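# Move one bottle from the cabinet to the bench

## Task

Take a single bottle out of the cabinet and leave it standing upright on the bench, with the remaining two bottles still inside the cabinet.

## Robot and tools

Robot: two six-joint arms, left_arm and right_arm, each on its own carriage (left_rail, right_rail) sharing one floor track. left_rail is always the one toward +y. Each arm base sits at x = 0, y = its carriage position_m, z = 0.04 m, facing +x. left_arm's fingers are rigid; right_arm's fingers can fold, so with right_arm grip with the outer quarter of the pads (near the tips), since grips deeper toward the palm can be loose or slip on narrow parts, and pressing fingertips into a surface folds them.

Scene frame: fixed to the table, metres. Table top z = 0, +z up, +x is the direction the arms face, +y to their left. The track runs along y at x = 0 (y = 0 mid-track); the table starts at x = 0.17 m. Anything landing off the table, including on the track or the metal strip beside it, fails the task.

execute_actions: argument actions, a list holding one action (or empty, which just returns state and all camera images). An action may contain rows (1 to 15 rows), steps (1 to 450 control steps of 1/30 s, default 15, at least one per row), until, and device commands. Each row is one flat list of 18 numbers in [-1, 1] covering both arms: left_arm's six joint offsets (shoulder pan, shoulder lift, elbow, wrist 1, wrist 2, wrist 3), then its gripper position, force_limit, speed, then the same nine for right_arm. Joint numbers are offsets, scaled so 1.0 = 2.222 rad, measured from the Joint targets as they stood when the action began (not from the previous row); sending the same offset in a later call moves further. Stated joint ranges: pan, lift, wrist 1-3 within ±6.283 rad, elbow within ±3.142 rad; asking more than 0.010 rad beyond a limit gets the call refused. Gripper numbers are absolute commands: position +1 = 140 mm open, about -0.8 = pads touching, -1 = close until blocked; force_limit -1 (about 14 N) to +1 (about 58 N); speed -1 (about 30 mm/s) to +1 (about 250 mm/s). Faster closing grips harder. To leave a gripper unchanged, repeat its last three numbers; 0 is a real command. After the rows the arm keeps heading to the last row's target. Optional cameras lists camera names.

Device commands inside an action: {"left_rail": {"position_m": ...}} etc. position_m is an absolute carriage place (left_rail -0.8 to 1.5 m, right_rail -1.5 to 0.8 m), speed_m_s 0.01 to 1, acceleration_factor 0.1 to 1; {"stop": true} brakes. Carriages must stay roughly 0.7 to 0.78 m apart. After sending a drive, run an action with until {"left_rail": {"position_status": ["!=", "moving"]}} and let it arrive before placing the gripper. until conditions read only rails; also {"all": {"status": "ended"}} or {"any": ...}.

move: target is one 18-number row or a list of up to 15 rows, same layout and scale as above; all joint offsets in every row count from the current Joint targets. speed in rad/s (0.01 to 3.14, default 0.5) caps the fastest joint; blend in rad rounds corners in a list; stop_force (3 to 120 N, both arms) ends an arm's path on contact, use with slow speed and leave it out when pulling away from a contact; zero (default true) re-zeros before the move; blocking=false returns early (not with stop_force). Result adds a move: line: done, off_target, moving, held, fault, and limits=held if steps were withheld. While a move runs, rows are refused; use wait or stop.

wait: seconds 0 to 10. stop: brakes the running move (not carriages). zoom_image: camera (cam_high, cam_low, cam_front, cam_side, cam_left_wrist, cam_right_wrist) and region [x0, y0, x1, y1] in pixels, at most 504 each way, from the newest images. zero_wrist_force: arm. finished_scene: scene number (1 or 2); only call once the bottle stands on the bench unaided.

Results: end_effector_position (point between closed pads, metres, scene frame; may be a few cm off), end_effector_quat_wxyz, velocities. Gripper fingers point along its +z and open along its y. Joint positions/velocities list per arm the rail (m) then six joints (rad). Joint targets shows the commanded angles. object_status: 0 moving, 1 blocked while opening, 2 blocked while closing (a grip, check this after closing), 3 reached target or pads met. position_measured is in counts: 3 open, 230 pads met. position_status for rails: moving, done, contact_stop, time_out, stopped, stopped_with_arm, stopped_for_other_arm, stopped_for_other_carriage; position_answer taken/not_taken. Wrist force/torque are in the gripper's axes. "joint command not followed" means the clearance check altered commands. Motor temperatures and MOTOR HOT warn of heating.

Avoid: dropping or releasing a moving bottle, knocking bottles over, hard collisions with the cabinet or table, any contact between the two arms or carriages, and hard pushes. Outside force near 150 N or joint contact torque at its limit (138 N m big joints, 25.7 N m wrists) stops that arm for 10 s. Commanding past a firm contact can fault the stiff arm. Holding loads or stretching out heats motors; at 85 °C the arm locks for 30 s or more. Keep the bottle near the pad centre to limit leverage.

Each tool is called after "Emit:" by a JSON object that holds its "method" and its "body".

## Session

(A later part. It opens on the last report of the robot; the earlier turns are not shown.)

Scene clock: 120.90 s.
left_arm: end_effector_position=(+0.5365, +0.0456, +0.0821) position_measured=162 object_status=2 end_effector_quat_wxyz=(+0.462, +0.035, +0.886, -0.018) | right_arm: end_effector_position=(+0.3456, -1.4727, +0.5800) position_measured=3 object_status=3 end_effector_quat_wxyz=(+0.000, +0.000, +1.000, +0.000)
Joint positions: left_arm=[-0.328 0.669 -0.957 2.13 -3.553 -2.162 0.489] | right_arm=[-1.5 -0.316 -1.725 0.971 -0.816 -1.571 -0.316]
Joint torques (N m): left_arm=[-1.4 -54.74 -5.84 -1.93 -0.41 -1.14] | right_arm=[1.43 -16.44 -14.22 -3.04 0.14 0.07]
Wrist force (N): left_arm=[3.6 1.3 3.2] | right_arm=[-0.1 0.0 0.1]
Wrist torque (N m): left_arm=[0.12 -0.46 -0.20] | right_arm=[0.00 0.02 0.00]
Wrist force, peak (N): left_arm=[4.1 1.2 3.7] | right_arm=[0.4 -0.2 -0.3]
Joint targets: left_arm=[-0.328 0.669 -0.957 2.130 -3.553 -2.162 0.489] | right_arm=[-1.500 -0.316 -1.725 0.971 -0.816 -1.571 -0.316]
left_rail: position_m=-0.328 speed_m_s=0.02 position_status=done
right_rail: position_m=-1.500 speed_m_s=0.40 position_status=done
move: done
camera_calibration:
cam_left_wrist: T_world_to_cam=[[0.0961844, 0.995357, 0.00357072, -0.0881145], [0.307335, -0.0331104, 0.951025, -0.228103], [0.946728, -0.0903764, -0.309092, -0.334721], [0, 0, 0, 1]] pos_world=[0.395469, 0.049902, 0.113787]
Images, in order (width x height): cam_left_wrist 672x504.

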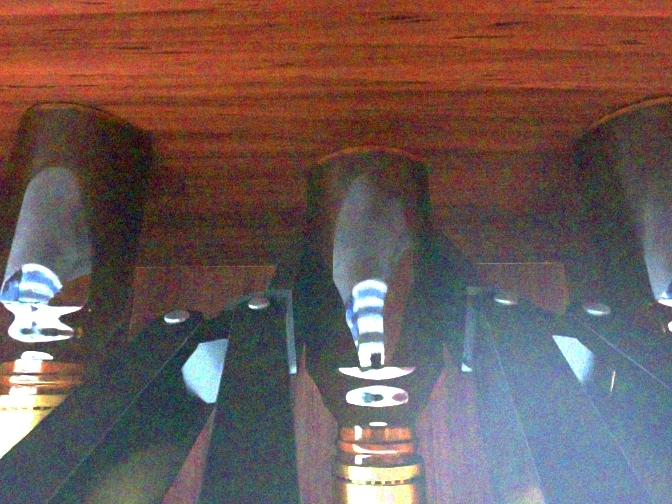

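Emit:
{"method": "move", "body": {"target": [[0.04018, -0.01814, 0.03825, 0.00028, -0.02844, 0.03497, -1, -0.2, -1, 0, 0, 0, 0, 0, 0, 1, 1, 1], [0.08991, -0.05029, 0.07194, 0.02948, -0.06161, 0.08311, -1, -0.2, -1, 0, 0, 0, 0, 0, 0, 1, 1, 1], [0.13662, -0.08104, 0.09269, 0.07468, -0.09011, 0.13418, -1, -0.2, -1, 0, 0, 0, 0, 0, 0, 1, 1, 1]], "speed": 0.1, "blend": [0.03, 0.03, 0], "cameras": ["cam_left_wrist", "cam_side", "cam_front", "cam_high"]}}

Scene clock: 124.70 s.
left_arm: end_effector_position=(+0.3705, +0.0599, +0.1021) position_measured=162 object_status=2 end_effector_quat_wxyz=(+0.462, +0.035, +0.886, -0.018) | right_arm: end_effector_position=(+0.3456, -1.4727, +0.5800) position_measured=3 object_status=3 end_effector_quat_wxyz=(+0.000, +0.000, +1.000, +0.000)
Joint positions: left_arm=[-0.328 0.973 -1.137 2.336 -3.387 -2.362 0.787] | right_arm=[-1.5 -0.316 -1.725 0.971 -0.816 -1.571 -0.316]
Joint torques (N m): left_arm=[9.59 -46.42 -5.49 -1.84 -4.18 1.75] | right_arm=[1.13 -15.98 -14.32 -2.97 0.13 0.11]
Wrist force (N): left_arm=[3.6 1.3 3.3] | right_arm=[0.2 0.4 -0.1]
Wrist torque (N m): left_arm=[0.19 -0.46 -0.27] | right_arm=[0.09 -0.04 0.00]
Wrist force, peak (N): left_arm=[4.1 1.0 3.9] | right_arm=[0.4 0.3 0.0]
Joint targets: left_arm=[-0.328 0.973 -1.137 2.336 -3.387 -2.362 0.787] | right_arm=[-1.500 -0.316 -1.725 0.971 -0.816 -1.571 -0.316]
left_rail: position_m=-0.328 speed_m_s=0.02 position_status=done
right_rail: position_m=-1.500 speed_m_s=0.40 position_status=done
move: done
camera_calibration:
cam_left_wrist: T_world_to_cam=[[0.0962418, 0.995351, 0.00375158, -0.0864], [0.307495, -0.0333164, 0.950966, -0.195683], [0.94667, -0.0903691, -0.309272, -0.170157], [0, 0, 0, 1]] pos_world=[0.229569, 0.064102, 0.133787]
Images, in order (width x height): cam_high 672x504, cam_front 672x504, cam_side 672x504, cam_left_wrist 672x504.

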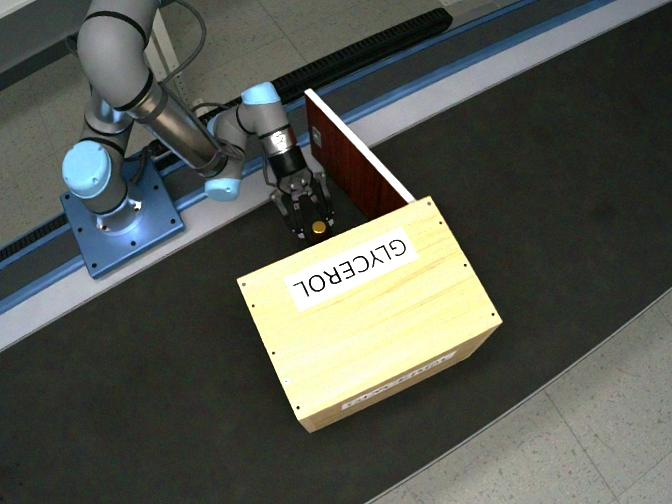

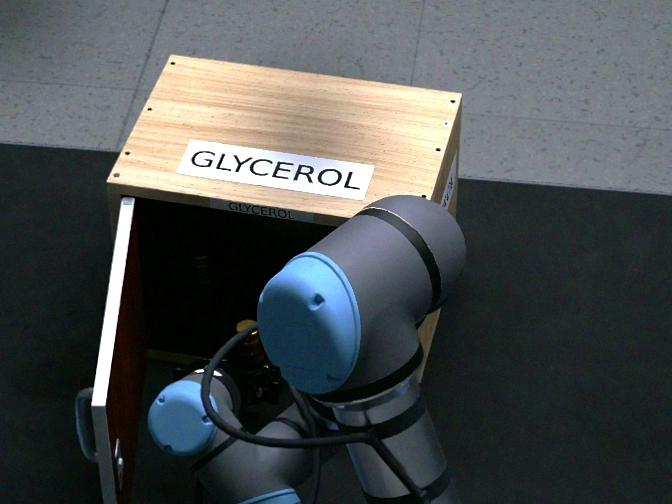

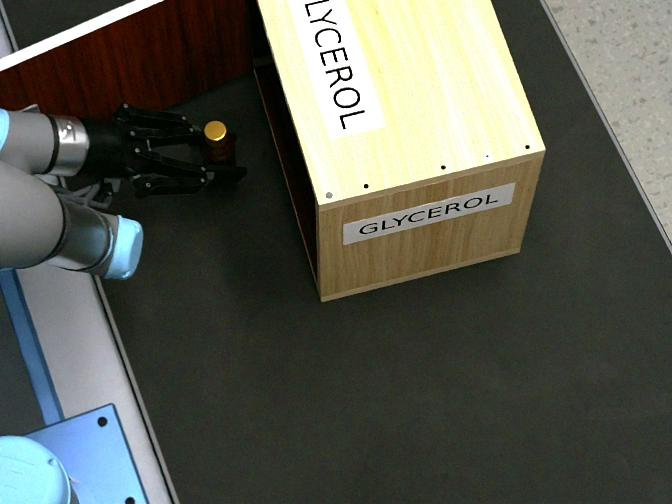

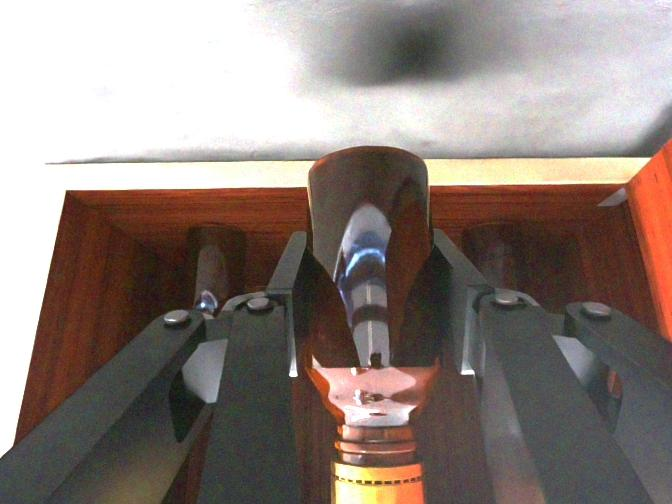

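Emit:
{"method": "execute_actions", "body": {"actions": [{"left_rail": {"position_m": -0.69, "speed_m_s": 0.12, "acceleration_factor": 0.1}, "steps": 240, "until": {"left_rail": {"position_status": ["!=", "moving"]}}}], "cameras": ["cam_left_wrist", "cam_side", "cam_front", "cam_high"]}}

Scene clock: 129.07 s.
left_arm: end_effector_position=(+0.3704, -0.3023, +0.1021) position_measured=162 object_status=2 end_effector_quat_wxyz=(+0.462, +0.035, +0.886, -0.018) | right_arm: end_effector_position=(+0.3456, -1.4727, +0.5800) position_measured=3 object_status=3 end_effector_quat_wxyz=(+0.000, +0.000, +1.000, +0.000)
Joint positions: left_arm=[-0.69 0.973 -1.137 2.336 -3.387 -2.362 0.787] | right_arm=[-1.5 -0.316 -1.725 0.971 -0.816 -1.571 -0.316]
Joint torques (N m): left_arm=[7.71 -43.44 -13.17 -2.23 -3.29 1.91] | right_arm=[1.16 -16.08 -13.58 -3.1 0.18 0.06]
Wrist force (N): left_arm=[3.5 1.0 3.3] | right_arm=[-0.1 0.0 0.0]
Wrist torque (N m): left_arm=[0.13 -0.45 -0.26] | right_arm=[0.00 0.02 0.01]
Wrist force, peak (N): left_arm=[3.8 2.2 3.4] | right_arm=[0.5 0.2 0.0]
Joint targets: left_arm=[-0.690 0.973 -1.137 2.336 -3.387 -2.362 0.787] | right_arm=[-1.500 -0.316 -1.725 0.971 -0.816 -1.571 -0.316]
Tool commands: left_gripper/position=-1.0 left_gripper/force_limit=-0.2 left_gripper/speed=-1.0 right_gripper/position=+1.0 right_gripper/force_limit=+1.0 right_gripper/speed=+1.0
left_rail: position_m=-0.690 speed_m_s=0.12 position_status=done
right_rail: position_m=-1.500 speed_m_s=0.40 position_status=done
camera_calibration:
cam_left_wrist: T_world_to_cam=[[0.0962414, 0.995351, 0.00375066, 0.274126], [0.307405, -0.0333068, 0.950996, -0.207795], [0.946699, -0.0903722, -0.309181, -0.202782], [0, 0, 0, 1]] pos_world=[0.229469, -0.298098, 0.133887]
Images, in order (width x height): cam_high 672x504, cam_front 672x504, cam_side 672x504, cam_left_wrist 672x504.

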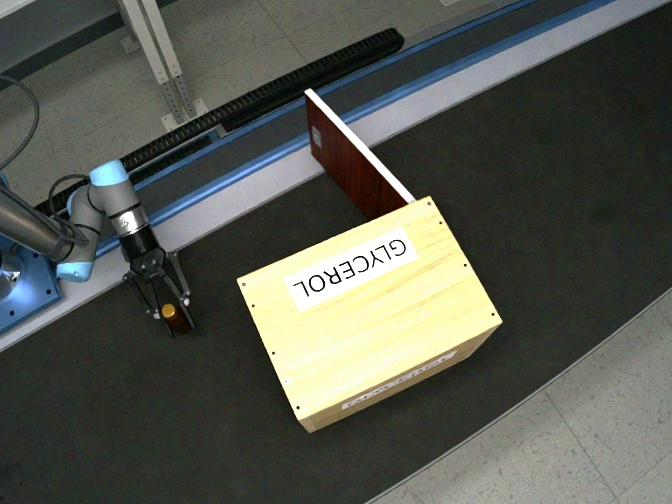

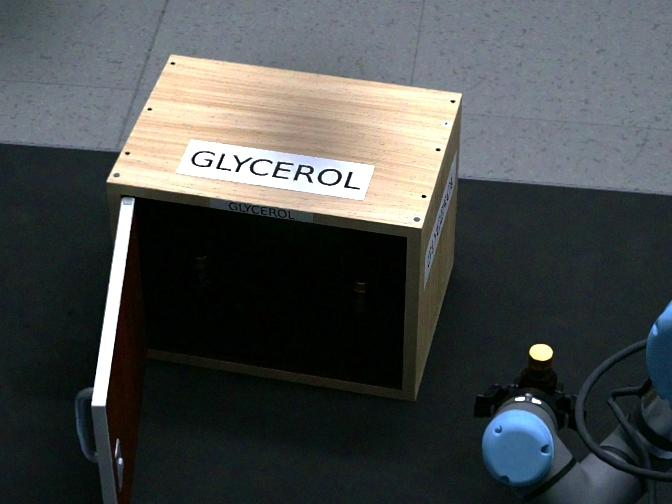

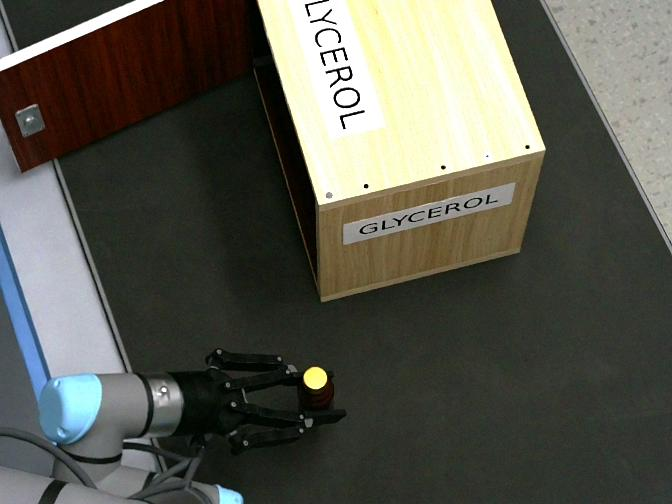

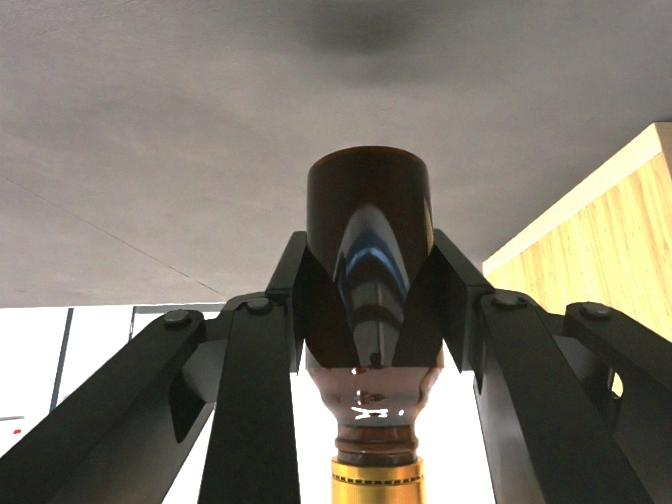

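Emit:
{"method": "move", "body": {"target": [0, 0.0703, -0.00099, -0.06932, 0, 0, -1, -0.2, -1, 0, 0, 0, 0, 0, 0, 1, 1, 1], "speed": 0.06, "cameras": ["cam_left_wrist", "cam_low"]}}

Scene clock: 132.50 s.
left_arm: end_effector_position=(+0.3705, -0.3022, +0.0522) position_measured=162 object_status=2 end_effector_quat_wxyz=(+0.462, +0.035, +0.886, -0.018) | right_arm: end_effector_position=(+0.3456, -1.4727, +0.5800) position_measured=3 object_status=3 end_effector_quat_wxyz=(+0.000, +0.000, +1.000, +0.000)
Joint positions: left_arm=[-0.69 0.973 -0.981 2.334 -3.54 -2.362 0.787] | right_arm=[-1.5 -0.316 -1.725 0.971 -0.816 -1.571 -0.316]
Joint torques (N m): left_arm=[6.87 -26.57 -18.45 -6.85 -2.5 1.77] | right_arm=[1.39 -16.58 -13.75 -3.09 0.21 0.09]
Wrist force (N): left_arm=[3.9 1.1 3.7] | right_arm=[-0.2 0.2 -0.2]
Wrist torque (N m): left_arm=[0.13 -0.53 -0.28] | right_arm=[0.04 0.04 0.00]
Wrist force, peak (N): left_arm=[4.1 1.3 3.7] | right_arm=[0.2 0.4 -0.1]
Joint targets: left_arm=[-0.690 0.973 -0.981 2.334 -3.541 -2.362 0.787] | right_arm=[-1.500 -0.316 -1.725 0.971 -0.816 -1.571 -0.316]
left_rail: position_m=-0.690 speed_m_s=0.12 position_status=done
right_rail: position_m=-1.500 speed_m_s=0.40 position_status=done
move: done
camera_calibration:
cam_left_wrist: T_world_to_cam=[[0.0962414, 0.995351, 0.00375066, 0.274214], [0.307405, -0.0333068, 0.950996, -0.160242], [0.946699, -0.0903722, -0.309181, -0.218232], [0, 0, 0, 1]] pos_world=[0.229469, -0.297998, 0.0838873]
Images, in order (width x height): cam_low 672x504, cam_left_wrist 672x504.

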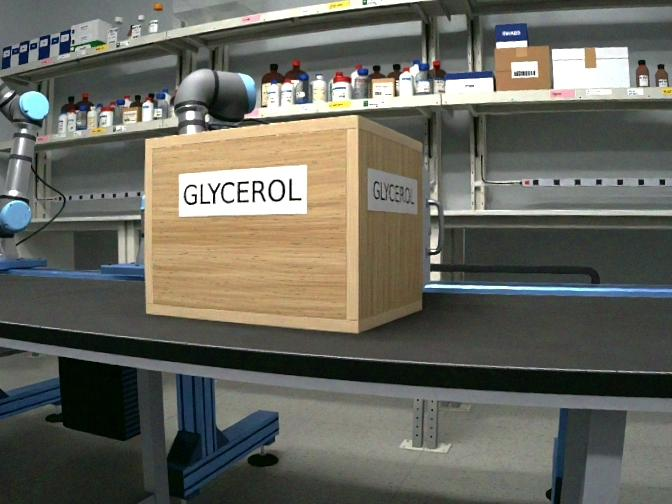

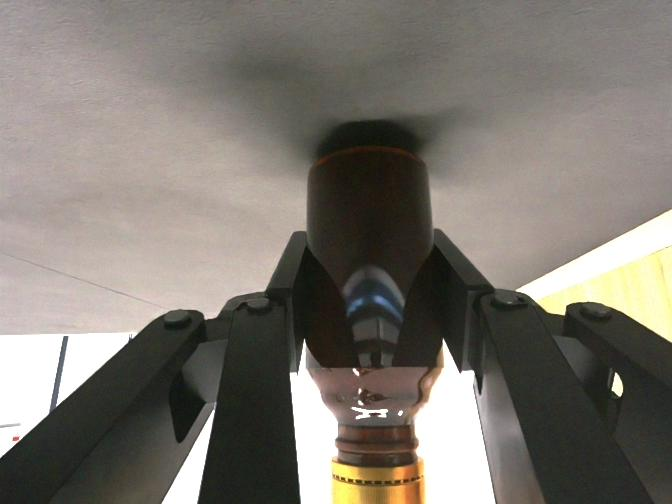

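Emit:
{"method": "move", "body": {"target": [0, 0.02152, -0.00203, -0.01949, 0, 0, -1, -0.2, -1, 0, 0, 0, 0, 0, 0, 1, 1, 1], "speed": 0.015, "stop_force": 4, "cameras": ["cam_left_wrist"]}}

Scene clock: 135.40 s.
left_arm: end_effector_position=(+0.3705, -0.3022, +0.0441) position_measured=162 object_status=2 end_effector_quat_wxyz=(+0.462, +0.035, +0.886, -0.018) | right_arm: end_effector_position=(+0.3456, -1.4727, +0.5800) position_measured=3 object_status=3 end_effector_quat_wxyz=(+0.000, +0.000, +1.000, +0.000)
Joint positions: left_arm=[-0.69 0.973 -0.955 2.331 -3.564 -2.362 0.787] | right_arm=[-1.5 -0.316 -1.725 0.971 -0.816 -1.571 -0.316]
Joint torques (N m): left_arm=[5.51 -48.84 -0.39 -2.04 -2.21 1.75] | right_arm=[1.21 -16.69 -13.87 -3.11 0.12 0.11]
Wrist force (N): left_arm=[2.6 1.2 2.9] | right_arm=[0.1 0.1 0.1]
Wrist torque (N m): left_arm=[0.13 -0.51 -0.31] | right_arm=[0.03 -0.02 0.00]
Wrist force, peak (N): left_arm=[3.8 1.6 3.7] | right_arm=[-0.1 0.2 -0.4]
Joint targets: left_arm=[-0.690 0.973 -0.955 2.332 -3.564 -2.362 0.787] | right_arm=[-1.500 -0.316 -1.725 0.971 -0.816 -1.571 -0.316]
left_rail: position_m=-0.690 speed_m_s=0.12 position_status=done
right_rail: position_m=-1.500 speed_m_s=0.40 position_status=done
move: contact (left_arm); left_arm: the shoulder lift is farthest, 0.022 rad from its target
camera_calibration:
cam_left_wrist: T_world_to_cam=[[0.0961504, 0.99536, 0.00379126, 0.274155], [0.307407, -0.0333174, 0.950995, -0.15257], [0.946708, -0.0902731, -0.309184, -0.220795], [0, 0, 0, 1]] pos_world=[0.229569, -0.297898, 0.0757874]
Images, in order (width x height): cam_left_wrist 672x504.

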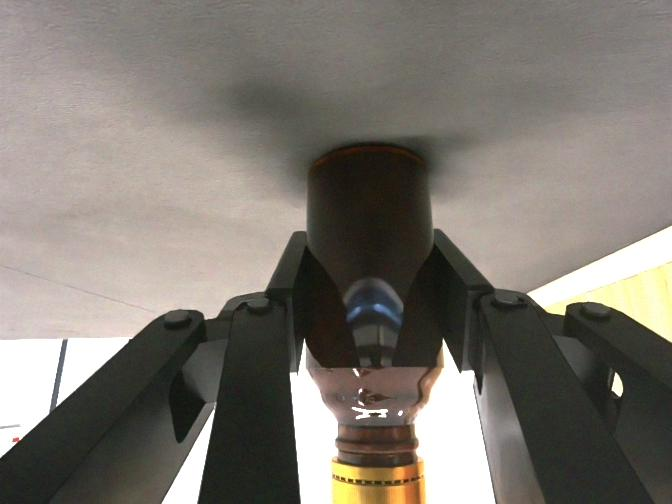

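Emit:
{"method": "execute_actions", "body": {"actions": [{"rows": [[0, 0.001, -0.0001, -0.0009, 0, 0, -1, -0.2, -1, 0, 0, 0, 0, 0, 0, 1, 1, 1]], "steps": 20}], "cameras": ["cam_left_wrist"]}}

Scene clock: 136.43 s.
left_arm: end_effector_position=(+0.3705, -0.3022, +0.0434) position_measured=162 object_status=2 end_effector_quat_wxyz=(+0.462, +0.035, +0.886, -0.018) | right_arm: end_effector_position=(+0.3456, -1.4727, +0.5800) position_measured=3 object_status=3 end_effector_quat_wxyz=(+0.000, +0.000, +1.000, +0.000)
Joint positions: left_arm=[-0.69 0.973 -0.953 2.331 -3.566 -2.362 0.787] | right_arm=[-1.5 -0.316 -1.725 0.971 -0.816 -1.571 -0.316]
Joint torques (N m): left_arm=[6.07 -10.93 -9.8 -0.39 4.11 1.67] | right_arm=[1.07 -16.64 -13.56 -3.12 0.24 0.09]
Wrist force (N): left_arm=[-20.1 0.4 -15.6] | right_arm=[0.2 -0.3 0.0]
Wrist torque (N m): left_arm=[0.23 0.16 -0.47] | right_arm=[-0.06 -0.05 0.01]
Wrist force, peak (N): left_arm=[-20.1 0.4 -15.6] | right_arm=[0.4 0.2 -0.2]
Joint targets: left_arm=[-0.690 0.973 -0.953 2.331 -3.566 -2.362 0.787] | right_arm=[-1.500 -0.316 -1.725 0.971 -0.816 -1.571 -0.316]
left_rail: position_m=-0.690 speed_m_s=0.12 position_status=done
right_rail: position_m=-1.500 speed_m_s=0.40 position_status=done
camera_calibration:
cam_left_wrist: T_world_to_cam=[[0.0962743, 0.995347, 0.00385484, 0.274121], [0.307303, -0.0334069, 0.951025, -0.151909], [0.946729, -0.0903747, -0.309089, -0.221053], [0, 0, 0, 1]] pos_world=[0.229569, -0.297898, 0.0750873]
Images, in order (width x height): cam_left_wrist 672x504.

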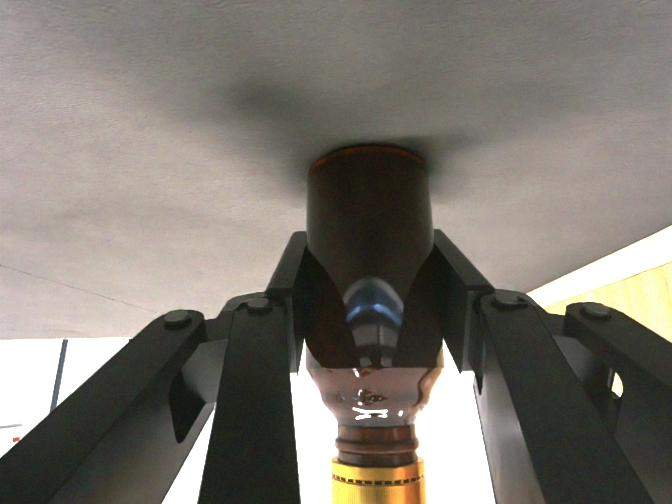

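Emit:
{"method": "execute_actions", "body": {"actions": [{"rows": [[0, -0.0008, 0.0001, 0.0007, 0, 0, -1, -0.2, -1, 0, 0, 0, 0, 0, 0, 1, 1, 1]], "steps": 20}]}}

Scene clock: 137.40 s.
left_arm: end_effector_position=(+0.3705, -0.3022, +0.0439) position_measured=162 object_status=2 end_effector_quat_wxyz=(+0.462, +0.035, +0.886, -0.018) | right_arm: end_effector_position=(+0.3456, -1.4727, +0.5800) position_measured=3 object_status=3 end_effector_quat_wxyz=(+0.000, +0.000, +1.000, +0.000)
Joint positions: left_arm=[-0.69 0.973 -0.955 2.332 -3.564 -2.362 0.787] | right_arm=[-1.5 -0.316 -1.725 0.971 -0.816 -1.571 -0.316]
Joint torques (N m): left_arm=[5.5 -46.68 -0.2 -0.68 -2.22 1.69] | right_arm=[0.8 -16.65 -13.97 -3.05 0.17 0.13]
Wrist force (N): left_arm=[-3.1 1.0 0.4] | right_arm=[-0.1 0.3 0.0]
Wrist torque (N m): left_arm=[0.18 -0.36 -0.34] | right_arm=[0.06 0.01 0.00]
Wrist force, peak (N): left_arm=[-20.2 0.2 -15.5] | right_arm=[-0.1 0.1 -0.4]
Joint targets: left_arm=[-0.690 0.973 -0.955 2.332 -3.564 -2.362 0.787] | right_arm=[-1.500 -0.316 -1.725 0.971 -0.816 -1.571 -0.316]
left_rail: position_m=-0.690 speed_m_s=0.12 position_status=done
right_rail: position_m=-1.500 speed_m_s=0.40 position_status=done

Emit:
{"method": "execute_actions", "body": {"actions": [{"rows": [[0, 0, 0, 0, 0, 0, 0.0, -0.2, -1, 0, 0, 0, 0, 0, 0, 1, 1, 1]], "steps": 45}], "cameras": ["cam_left_wrist", "cam_side"]}}

Scene clock: 139.20 s.
left_arm: end_effector_position=(+0.3705, -0.3022, +0.0440) position_measured=129 object_status=3 end_effector_quat_wxyz=(+0.462, +0.035, +0.886, -0.018) | right_arm: end_effector_position=(+0.3456, -1.4727, +0.5800) position_measured=3 object_status=3 end_effector_quat_wxyz=(+0.000, +0.000, +1.000, +0.000)
Joint positions: left_arm=[-0.69 0.973 -0.955 2.332 -3.564 -2.362 0.787] | right_arm=[-1.5 -0.316 -1.725 0.971 -0.816 -1.571 -0.316]
Joint torques (N m): left_arm=[6.31 -46.62 -10.83 -5.02 -3.21 1.7] | right_arm=[1.69 -16.7 -13.42 -3.16 0.17 0.09]
Wrist force (N): left_arm=[1.1 1.1 2.2] | right_arm=[0.0 -0.3 0.2]
Wrist torque (N m): left_arm=[0.12 -0.41 -0.29] | right_arm=[-0.08 -0.01 0.00]
Wrist force, peak (N): left_arm=[-3.6 1.4 -0.1] | right_arm=[0.4 0.0 -0.2]
Joint targets: left_arm=[-0.690 0.973 -0.955 2.332 -3.564 -2.362 0.787] | right_arm=[-1.500 -0.316 -1.725 0.971 -0.816 -1.571 -0.316]
left_rail: position_m=-0.690 speed_m_s=0.12 position_status=done
right_rail: position_m=-1.500 speed_m_s=0.40 position_status=done
camera_calibration:
cam_left_wrist: T_world_to_cam=[[0.0961504, 0.99536, 0.00379126, 0.274255], [0.307407, -0.0333174, 0.950995, -0.152478], [0.946708, -0.0902731, -0.309184, -0.220834], [0, 0, 0, 1]] pos_world=[0.229569, -0.297998, 0.0756874]
Images, in order (width x height): cam_side 672x504, cam_left_wrist 672x504.

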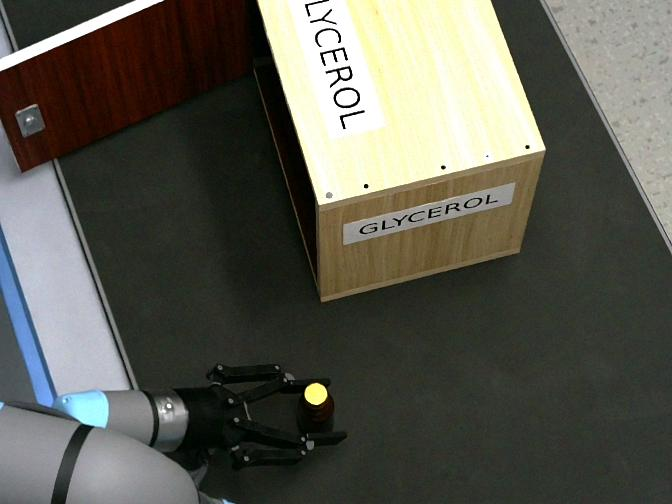

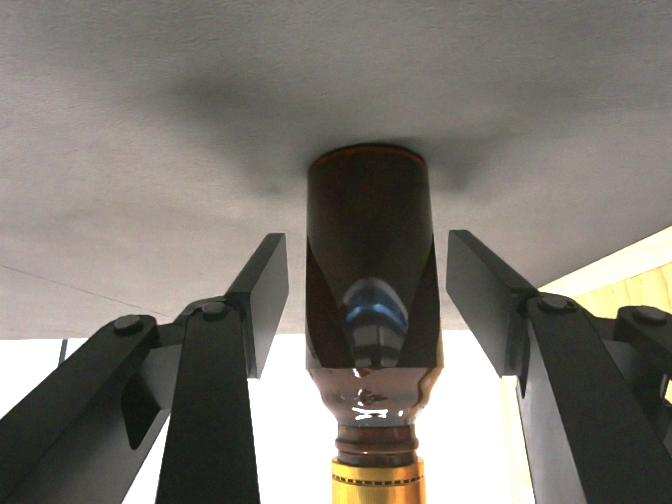

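Emit:
{"method": "move", "body": {"target": [[0.03269, -0.04398, 0.01345, 0.05917, -0.01803, 0.0396, 0.0, -0.2, -1, 0, 0, 0, 0, 0, 0, 1, 1, 1], [0.06693, -0.08974, 0.02074, 0.13159, -0.03494, 0.08477, 0.0, -0.2, -1, 0, 0, 0, 0, 0, 0, 1, 1, 1], [0.11134, -0.14678, 0.01986, 0.2395, -0.05312, 0.14911, 0.0, -0.2, -1, 0, 0, 0, 0, 0, 0, 1, 1, 1]], "speed": 0.12, "blend": [0.03, 0.03, 0], "cameras": ["cam_left_wrist", "cam_side", "cam_high", "cam_front"]}}

Scene clock: 144.77 s.
left_arm: end_effector_position=(+0.2643, -0.2938, +0.1186) position_measured=129 object_status=3 end_effector_quat_wxyz=(+0.462, +0.035, +0.886, -0.018) | right_arm: end_effector_position=(+0.3456, -1.4727, +0.5800) position_measured=3 object_status=3 end_effector_quat_wxyz=(+0.000, +0.000, +1.000, +0.000)
Joint positions: left_arm=[-0.69 1.22 -1.281 2.376 -3.032 -2.48 1.118] | right_arm=[-1.5 -0.316 -1.725 0.971 -0.816 -1.571 -0.316]
Joint torques (N m): left_arm=[10.24 -40.83 -22.81 -1.16 -3.7 1.91] | right_arm=[0.97 -17.26 -12.93 -3.1 0.05 0.07]
Wrist force (N): left_arm=[1.2 0.8 1.5] | right_arm=[0.0 -0.1 -0.1]
Wrist torque (N m): left_arm=[0.04 -0.43 -0.24] | right_arm=[-0.03 -0.01 0.00]
Wrist force, peak (N): left_arm=[1.2 1.2 2.3] | right_arm=[-0.1 -0.3 -0.4]
Joint targets: left_arm=[-0.690 1.220 -1.281 2.376 -3.032 -2.480 1.118] | right_arm=[-1.500 -0.316 -1.725 0.971 -0.816 -1.571 -0.316]
left_rail: position_m=-0.690 speed_m_s=0.12 position_status=done
right_rail: position_m=-1.500 speed_m_s=0.40 position_status=done
move: done
camera_calibration:
cam_left_wrist: T_world_to_cam=[[0.0961507, 0.995358, 0.00408472, 0.275778], [0.307589, -0.0336152, 0.950925, -0.190595], [0.946649, -0.0901757, -0.309394, -0.0964035], [0, 0, 0, 1]] pos_world=[0.123369, -0.289598, 0.150288]
Images, in order (width x height): cam_high 672x504, cam_front 672x504, cam_side 672x504, cam_left_wrist 672x504.

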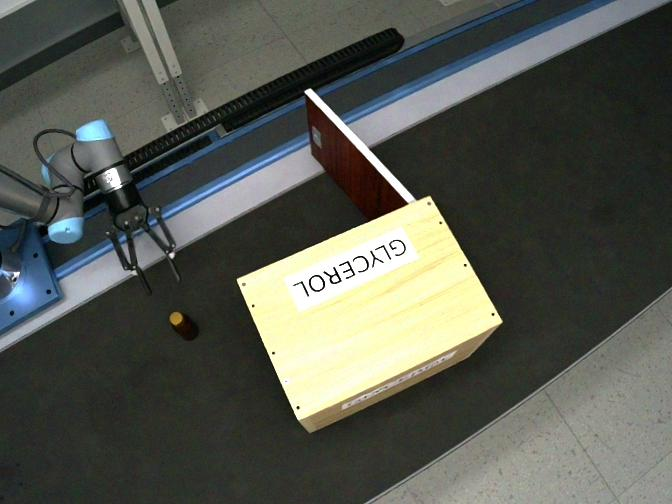

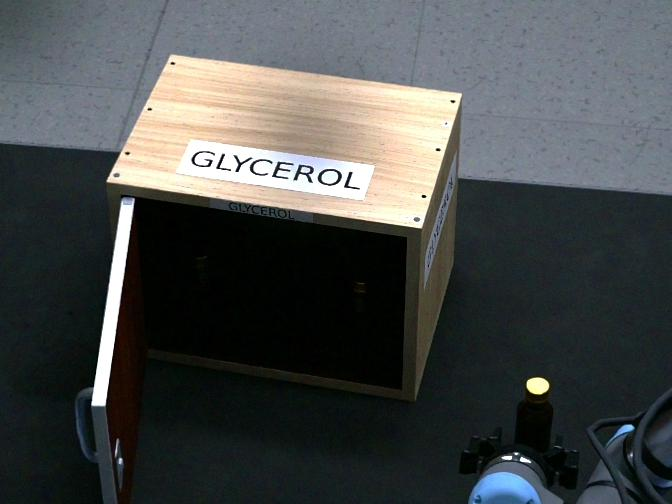

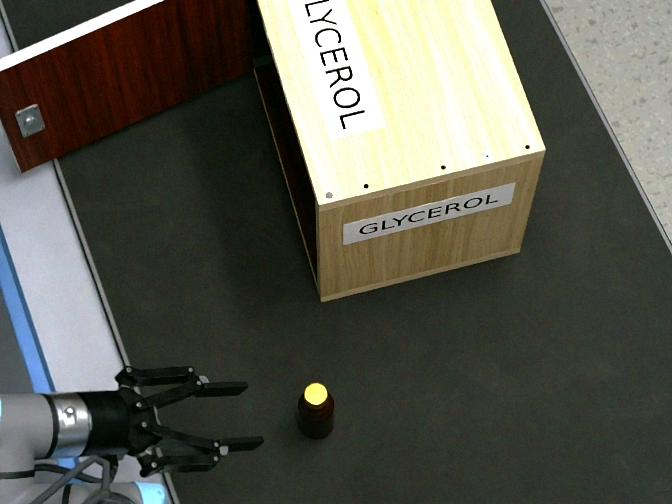

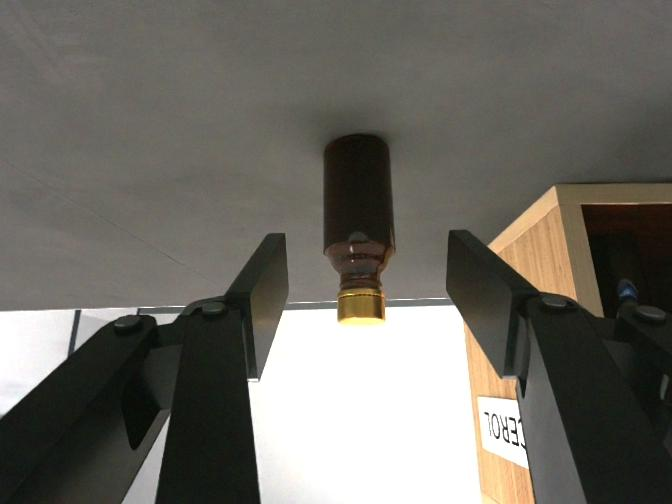

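Emit:
{"method": "move", "body": {"target": [-0.17627, -0.09569, -0.49492, 0.75534, 0.40923, 0.2152, -0.8, -0.2, -1, 0, 0, 0, 0, 0, 0, 1, 1, 1], "speed": 0.4, "cameras": ["cam_side", "cam_high"]}}

Scene clock: 151.33 s.
left_arm: end_effector_position=(+0.2502, -0.2198, +0.3999) position_measured=229 object_status=3 end_effector_quat_wxyz=(+0.000, +0.375, +0.927, +0.000) | right_arm: end_effector_position=(+0.3456, -1.4727, +0.5800) position_measured=3 object_status=3 end_effector_quat_wxyz=(+0.000, +0.000, +1.000, +0.000)
Joint positions: left_arm=[-0.69 0.829 -1.494 1.276 -1.354 -1.571 1.597] | right_arm=[-1.5 -0.316 -1.725 0.971 -0.816 -1.571 -0.316]
Joint torques (N m): left_arm=[-10.44 -42.68 -33.67 -0.58 1.71 1.74] | right_arm=[1.41 -16.73 -12.8 -3 0.16 0.08]
Wrist force (N): left_arm=[0.0 0.2 0.1] | right_arm=[0.0 0.2 -0.2]
Wrist torque (N m): left_arm=[0.08 0.02 -0.02] | right_arm=[0.05 -0.01 0.00]
Wrist force, peak (N): left_arm=[1.1 1.2 2.1] | right_arm=[-0.4 -0.1 -0.4]
Joint targets: left_arm=[-0.690 0.829 -1.494 1.276 -1.354 -1.571 1.597] | right_arm=[-1.500 -0.316 -1.725 0.971 -0.816 -1.571 -0.316]
left_rail: position_m=-0.690 speed_m_s=0.12 position_status=done
right_rail: position_m=-1.500 speed_m_s=0.40 position_status=done
move: done
Images, in order (width x height): cam_high 672x504, cam_side 672x504.

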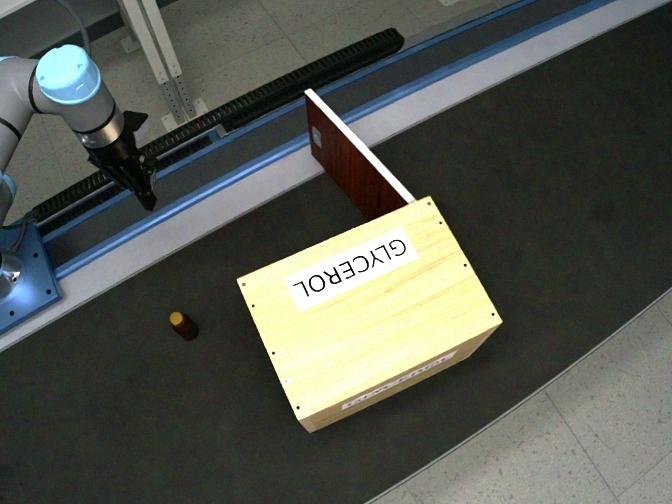

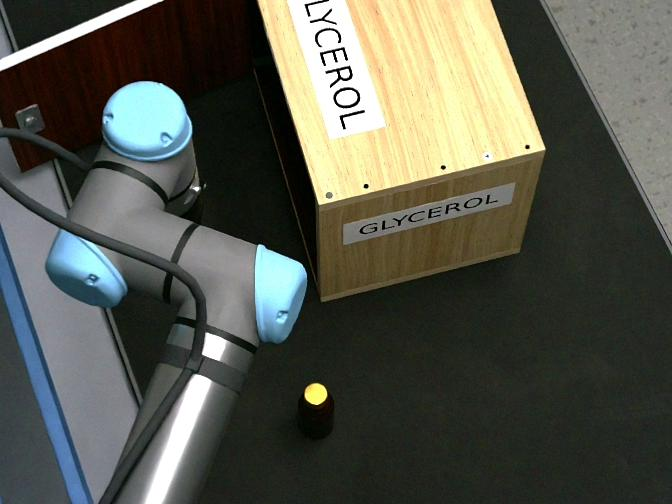

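Emit:
{"method": "execute_actions", "body": {"actions": [], "cameras": ["cam_high", "cam_low", "cam_front", "cam_side"]}}

Scene clock: 152.80 s.
left_arm: end_effector_position=(+0.2502, -0.2199, +0.4000) position_measured=229 object_status=3 end_effector_quat_wxyz=(+0.000, +0.375, +0.927, +0.000) | right_arm: end_effector_position=(+0.3456, -1.4727, +0.5800) position_measured=3 object_status=3 end_effector_quat_wxyz=(+0.000, +0.000, +1.000, +0.000)
Joint positions: left_arm=[-0.69 0.829 -1.494 1.276 -1.354 -1.571 1.597] | right_arm=[-1.5 -0.316 -1.725 0.971 -0.816 -1.571 -0.316]
Joint velocities: within noise
Joint torques (N m): left_arm=[-10.93 -42.13 -33.8 -0.61 1.74 1.93] | right_arm=[1.26 -16.76 -13.19 -3.14 0.17 0.11]
Motor temperatures (°C): left_arm=[34 29 34 38 38 36] | right_arm=[32 30 36 40 36 45]
Wrist force (N): left_arm=[0.3 0.0 0.0] | right_arm=[0.1 0.0 -0.3]
Wrist torque (N m): left_arm=[0.04 -0.04 -0.01] | right_arm=[0.01 -0.03 0.00]
Wrist force, peak (N): left_arm=[0.4 0.5 0.3] | right_arm=[0.5 0.2 0.0]
Joint targets: left_arm=[-0.690 0.829 -1.494 1.276 -1.354 -1.571 1.597] | right_arm=[-1.500 -0.316 -1.725 0.971 -0.816 -1.571 -0.316]
Tool commands: left_gripper/position=-0.8 left_gripper/force_limit=-0.2 left_gripper/speed=-1.0 right_gripper/position=+1.0 right_gripper/force_limit=+1.0 right_gripper/speed=+1.0
left_rail: position_m=-0.690 speed_m_s=0.12 position_status=done
right_rail: position_m=-1.500 speed_m_s=0.40 position_status=done
Images, in order (width x height): cam_high 672x504, cam_low 672x504, cam_front 672x504, cam_side 672x504.

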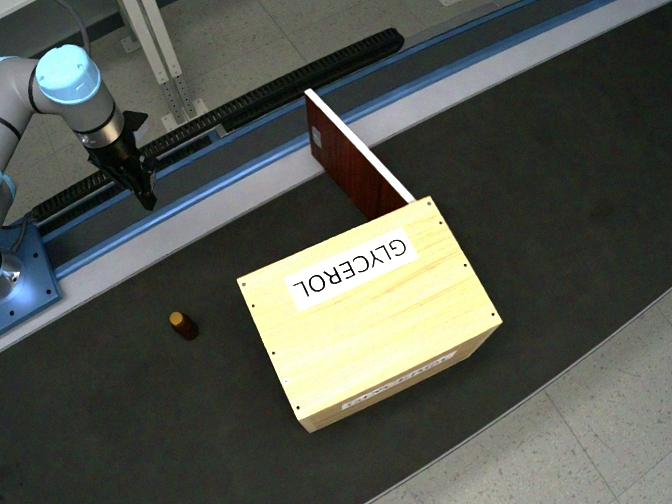

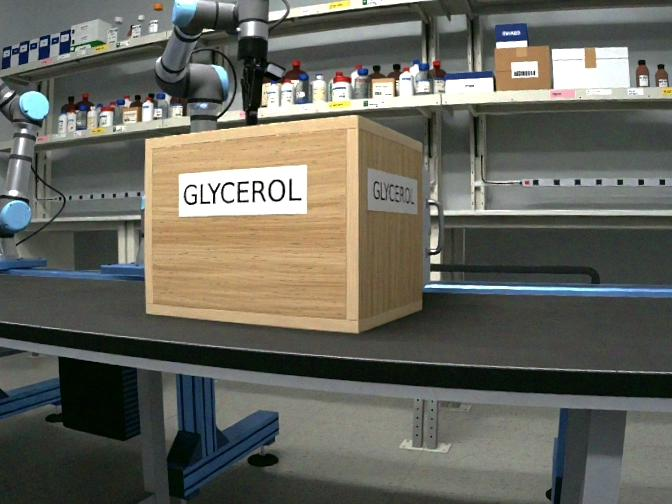

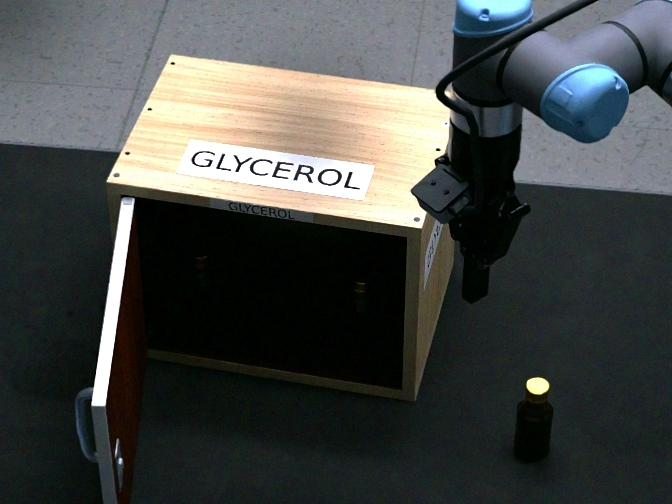

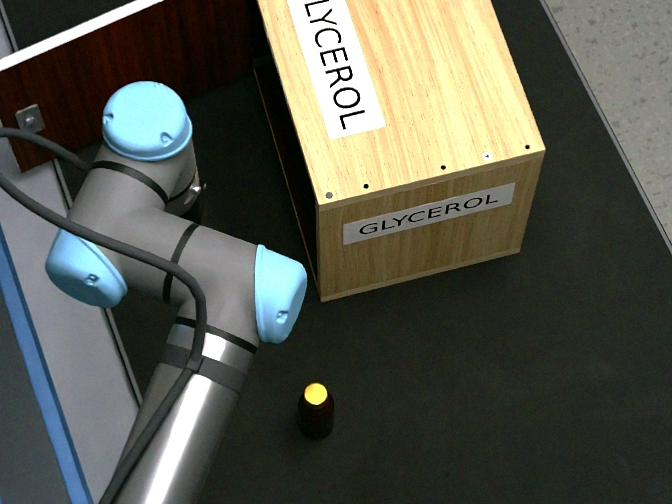

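Emit:
{"method": "zoom_image", "body": {"camera": "cam_front", "region": [380, 60, 580, 320]}}

Emit:
{"method": "zoom_image", "body": {"camera": "cam_front", "region": [60, 180, 260, 504]}}

Scaled by 1.938.

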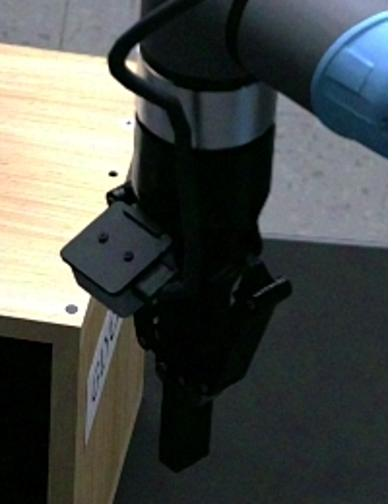

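Scaled by 1.556.

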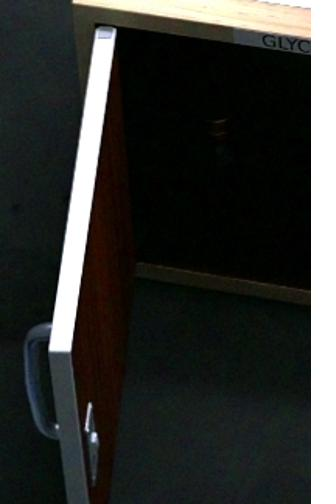

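Emit:
{"method": "execute_actions", "body": {"actions": [{"left_rail": {"position_m": -0.35, "speed_m_s": 0.15, "acceleration_factor": 0.3}, "steps": 150, "until": {"left_rail": {"position_status": ["!=", "moving"]}}}], "cameras": ["cam_front"]}}

Scene clock: 158.73 s.
left_arm: end_effector_position=(+0.2502, +0.1201, +0.4000) position_measured=229 object_status=3 end_effector_quat_wxyz=(+0.000, +0.375, +0.927, +0.000) | right_arm: end_effector_position=(+0.3456, -1.4727, +0.5800) position_measured=3 object_status=3 end_effector_quat_wxyz=(+0.000, +0.000, +1.000, +0.000)
Joint positions: left_arm=[-0.35 0.829 -1.494 1.276 -1.354 -1.571 1.597] | right_arm=[-1.5 -0.316 -1.725 0.971 -0.816 -1.571 -0.316]
Joint torques (N m): left_arm=[-6.2 -22.38 -27.79 -1.69 -0.44 1.85] | right_arm=[1.14 -16.88 -13.09 -3.11 0.25 0.05]
Wrist force (N): left_arm=[0.4 -0.2 0.0] | right_arm=[-0.1 0.1 0.1]
Wrist torque (N m): left_arm=[-0.02 -0.07 -0.02] | right_arm=[0.01 0.01 0.00]
Wrist force, peak (N): left_arm=[0.9 0.5 0.3] | right_arm=[0.3 0.0 -0.5]
Joint targets: left_arm=[-0.350 0.829 -1.494 1.276 -1.354 -1.571 1.597] | right_arm=[-1.500 -0.316 -1.725 0.971 -0.816 -1.571 -0.316]
Tool commands: left_gripper/position=-0.8 left_gripper/force_limit=-0.2 left_gripper/speed=-1.0 right_gripper/position=+1.0 right_gripper/force_limit=+1.0 right_gripper/speed=+1.0
left_rail: position_m=-0.350 speed_m_s=0.15 position_status=done
right_rail: position_m=-1.500 speed_m_s=0.40 position_status=done
Images, in order (width x height): cam_front 672x504.

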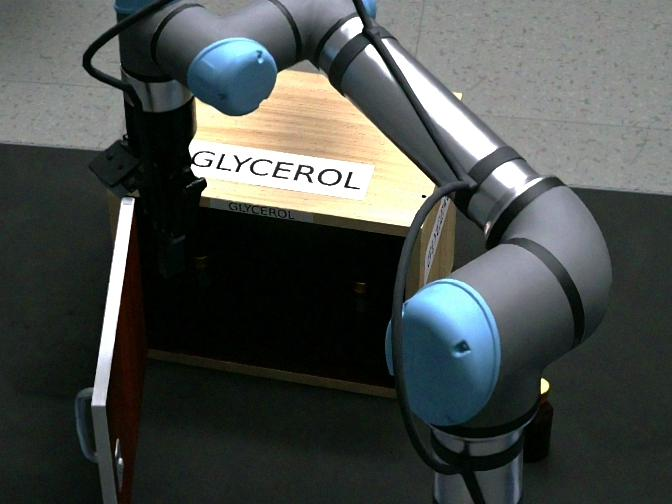

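Emit:
{"method": "move", "body": {"target": [0.05943, 0.13972, -0.17528, 0.03609, 0, 0.3736, -0.8, -0.2, -1, 0, 0, 0, 0, 0, 0, 1, 1, 1], "speed": 0.4, "cameras": ["cam_front", "cam_high"]}}

Scene clock: 161.60 s.
left_arm: end_effector_position=(+0.2547, +0.2470, +0.3996) position_measured=229 object_status=3 end_effector_quat_wxyz=(+0.000, +0.669, +0.743, +0.000) | right_arm: end_effector_position=(+0.3456, -1.4727, +0.5800) position_measured=3 object_status=3 end_effector_quat_wxyz=(+0.000, +0.000, +1.000, +0.000)
Joint positions: left_arm=[-0.35 0.961 -1.183 0.887 -1.274 -1.571 2.427] | right_arm=[-1.5 -0.316 -1.725 0.971 -0.816 -1.571 -0.316]
Joint torques (N m): left_arm=[10.04 -33.2 -33.15 -0.76 -1.95 1.79] | right_arm=[1.13 -17.37 -12.32 -3.09 0.17 0.06]
Wrist force (N): left_arm=[0.0 -0.6 0.6] | right_arm=[-0.2 0.1 -0.2]
Wrist torque (N m): left_arm=[-0.12 -0.01 -0.02] | right_arm=[0.03 0.04 0.00]
Wrist force, peak (N): left_arm=[0.0 -0.6 0.6] | right_arm=[0.0 -0.3 -0.3]
Joint targets: left_arm=[-0.350 0.961 -1.183 0.886 -1.274 -1.571 2.427] | right_arm=[-1.500 -0.316 -1.725 0.971 -0.816 -1.571 -0.316]
left_rail: position_m=-0.350 speed_m_s=0.15 position_status=done
right_rail: position_m=-1.500 speed_m_s=0.40 position_status=done
move: done
Images, in order (width x height): cam_high 672x504, cam_front 672x504.

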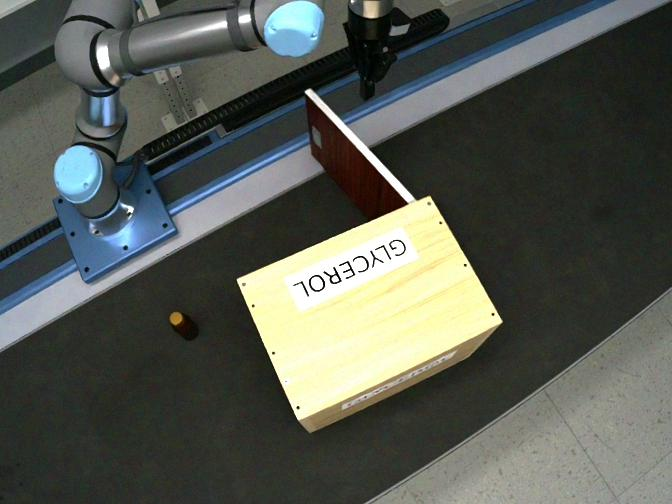

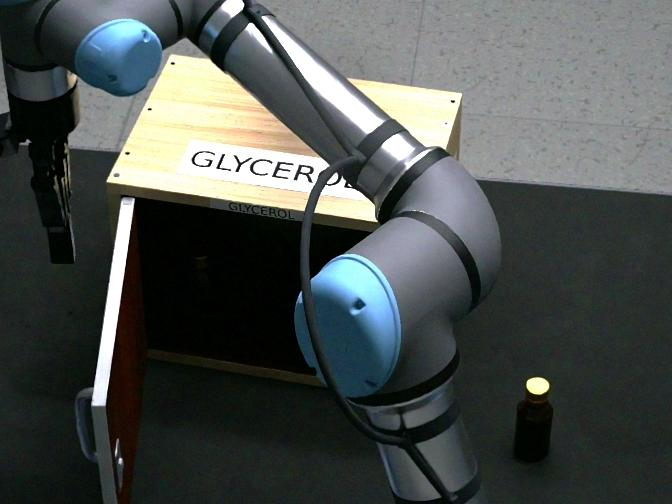

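Emit:
{"method": "move", "body": {"target": [0, -0.01338, 0.22177, -0.20839, 0, 0, -0.8, -0.2, -1, 0, 0, 0, 0, 0, 0, 1, 1, 1], "speed": 0.3, "stop_force": 10, "cameras": ["cam_front", "cam_high"]}}

Scene clock: 164.57 s.
left_arm: end_effector_position=(+0.2546, +0.2470, +0.2246) position_measured=229 object_status=3 end_effector_quat_wxyz=(+0.000, +0.669, +0.743, +0.000) | right_arm: end_effector_position=(+0.3456, -1.4727, +0.5800) position_measured=3 object_status=3 end_effector_quat_wxyz=(+0.000, +0.000, +1.000, +0.000)
Joint positions: left_arm=[-0.35 0.961 -1.213 1.379 -1.737 -1.571 2.427] | right_arm=[-1.5 -0.316 -1.725 0.971 -0.816 -1.571 -0.316]
Joint torques (N m): left_arm=[8.34 -56.17 -17.18 -5.71 -1.62 1.76] | right_arm=[1.02 -17.12 -12.38 -3.11 0.2 0.06]
Wrist force (N): left_arm=[-0.2 -0.5 0.1] | right_arm=[0.2 0.3 -0.3]
Wrist torque (N m): left_arm=[-0.09 0.03 -0.02] | right_arm=[0.06 -0.05 0.00]
Wrist force, peak (N): left_arm=[-0.1 -0.5 1.0] | right_arm=[0.0 0.3 -0.4]
Joint targets: left_arm=[-0.350 0.961 -1.213 1.379 -1.737 -1.571 2.427] | right_arm=[-1.500 -0.316 -1.725 0.971 -0.816 -1.571 -0.316]
left_rail: position_m=-0.350 speed_m_s=0.15 position_status=done
right_rail: position_m=-1.500 speed_m_s=0.40 position_status=done
move: done
Images, in order (width x height): cam_high 672x504, cam_front 672x504.

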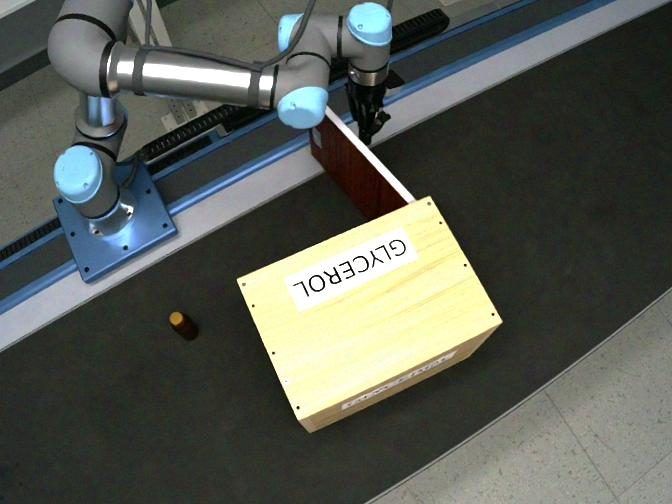

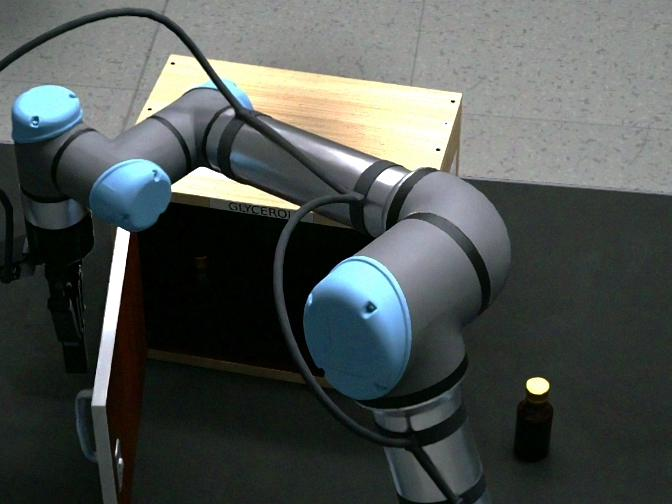

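Emit:
{"method": "move", "body": {"target": [-0.01524, -0.02949, 0.03984, -0.01036, 0, -0.01524, -0.8, -0.2, -1, 0, 0, 0, 0, 0, 0, 1, 1, 1], "speed": 0.08, "stop_force": 10}}

Scene clock: 166.77 s.
left_arm: end_effector_position=(+0.2579, +0.2157, +0.2246) position_measured=229 object_status=3 end_effector_quat_wxyz=(+0.000, +0.669, +0.743, +0.000) | right_arm: end_effector_position=(+0.3456, -1.4727, +0.5800) position_measured=3 object_status=3 end_effector_quat_wxyz=(+0.000, +0.000, +1.000, +0.000)
Joint positions: left_arm=[-0.35 0.927 -1.279 1.468 -1.76 -1.571 2.393] | right_arm=[-1.5 -0.316 -1.725 0.971 -0.816 -1.571 -0.316]
Joint torques (N m): left_arm=[-11.7 -53.13 -16.64 -4.38 -1.66 -1.37] | right_arm=[0.76 -16.7 -12.13 -3.2 0.12 0.13]
Wrist force (N): left_arm=[5.0 0.7 0.0] | right_arm=[0.1 0.1 0.0]
Wrist torque (N m): left_arm=[-0.01 -0.37 -0.04] | right_arm=[0.03 -0.03 -0.01]
Wrist force, peak (N): left_arm=[5.4 0.6 1.1] | right_arm=[0.5 0.2 -0.2]
Joint targets: left_arm=[-0.350 0.927 -1.279 1.468 -1.760 -1.571 2.393] | right_arm=[-1.500 -0.316 -1.725 0.971 -0.816 -1.571 -0.316]
left_rail: position_m=-0.350 speed_m_s=0.15 position_status=done
right_rail: position_m=-1.500 speed_m_s=0.40 position_status=done
move: done


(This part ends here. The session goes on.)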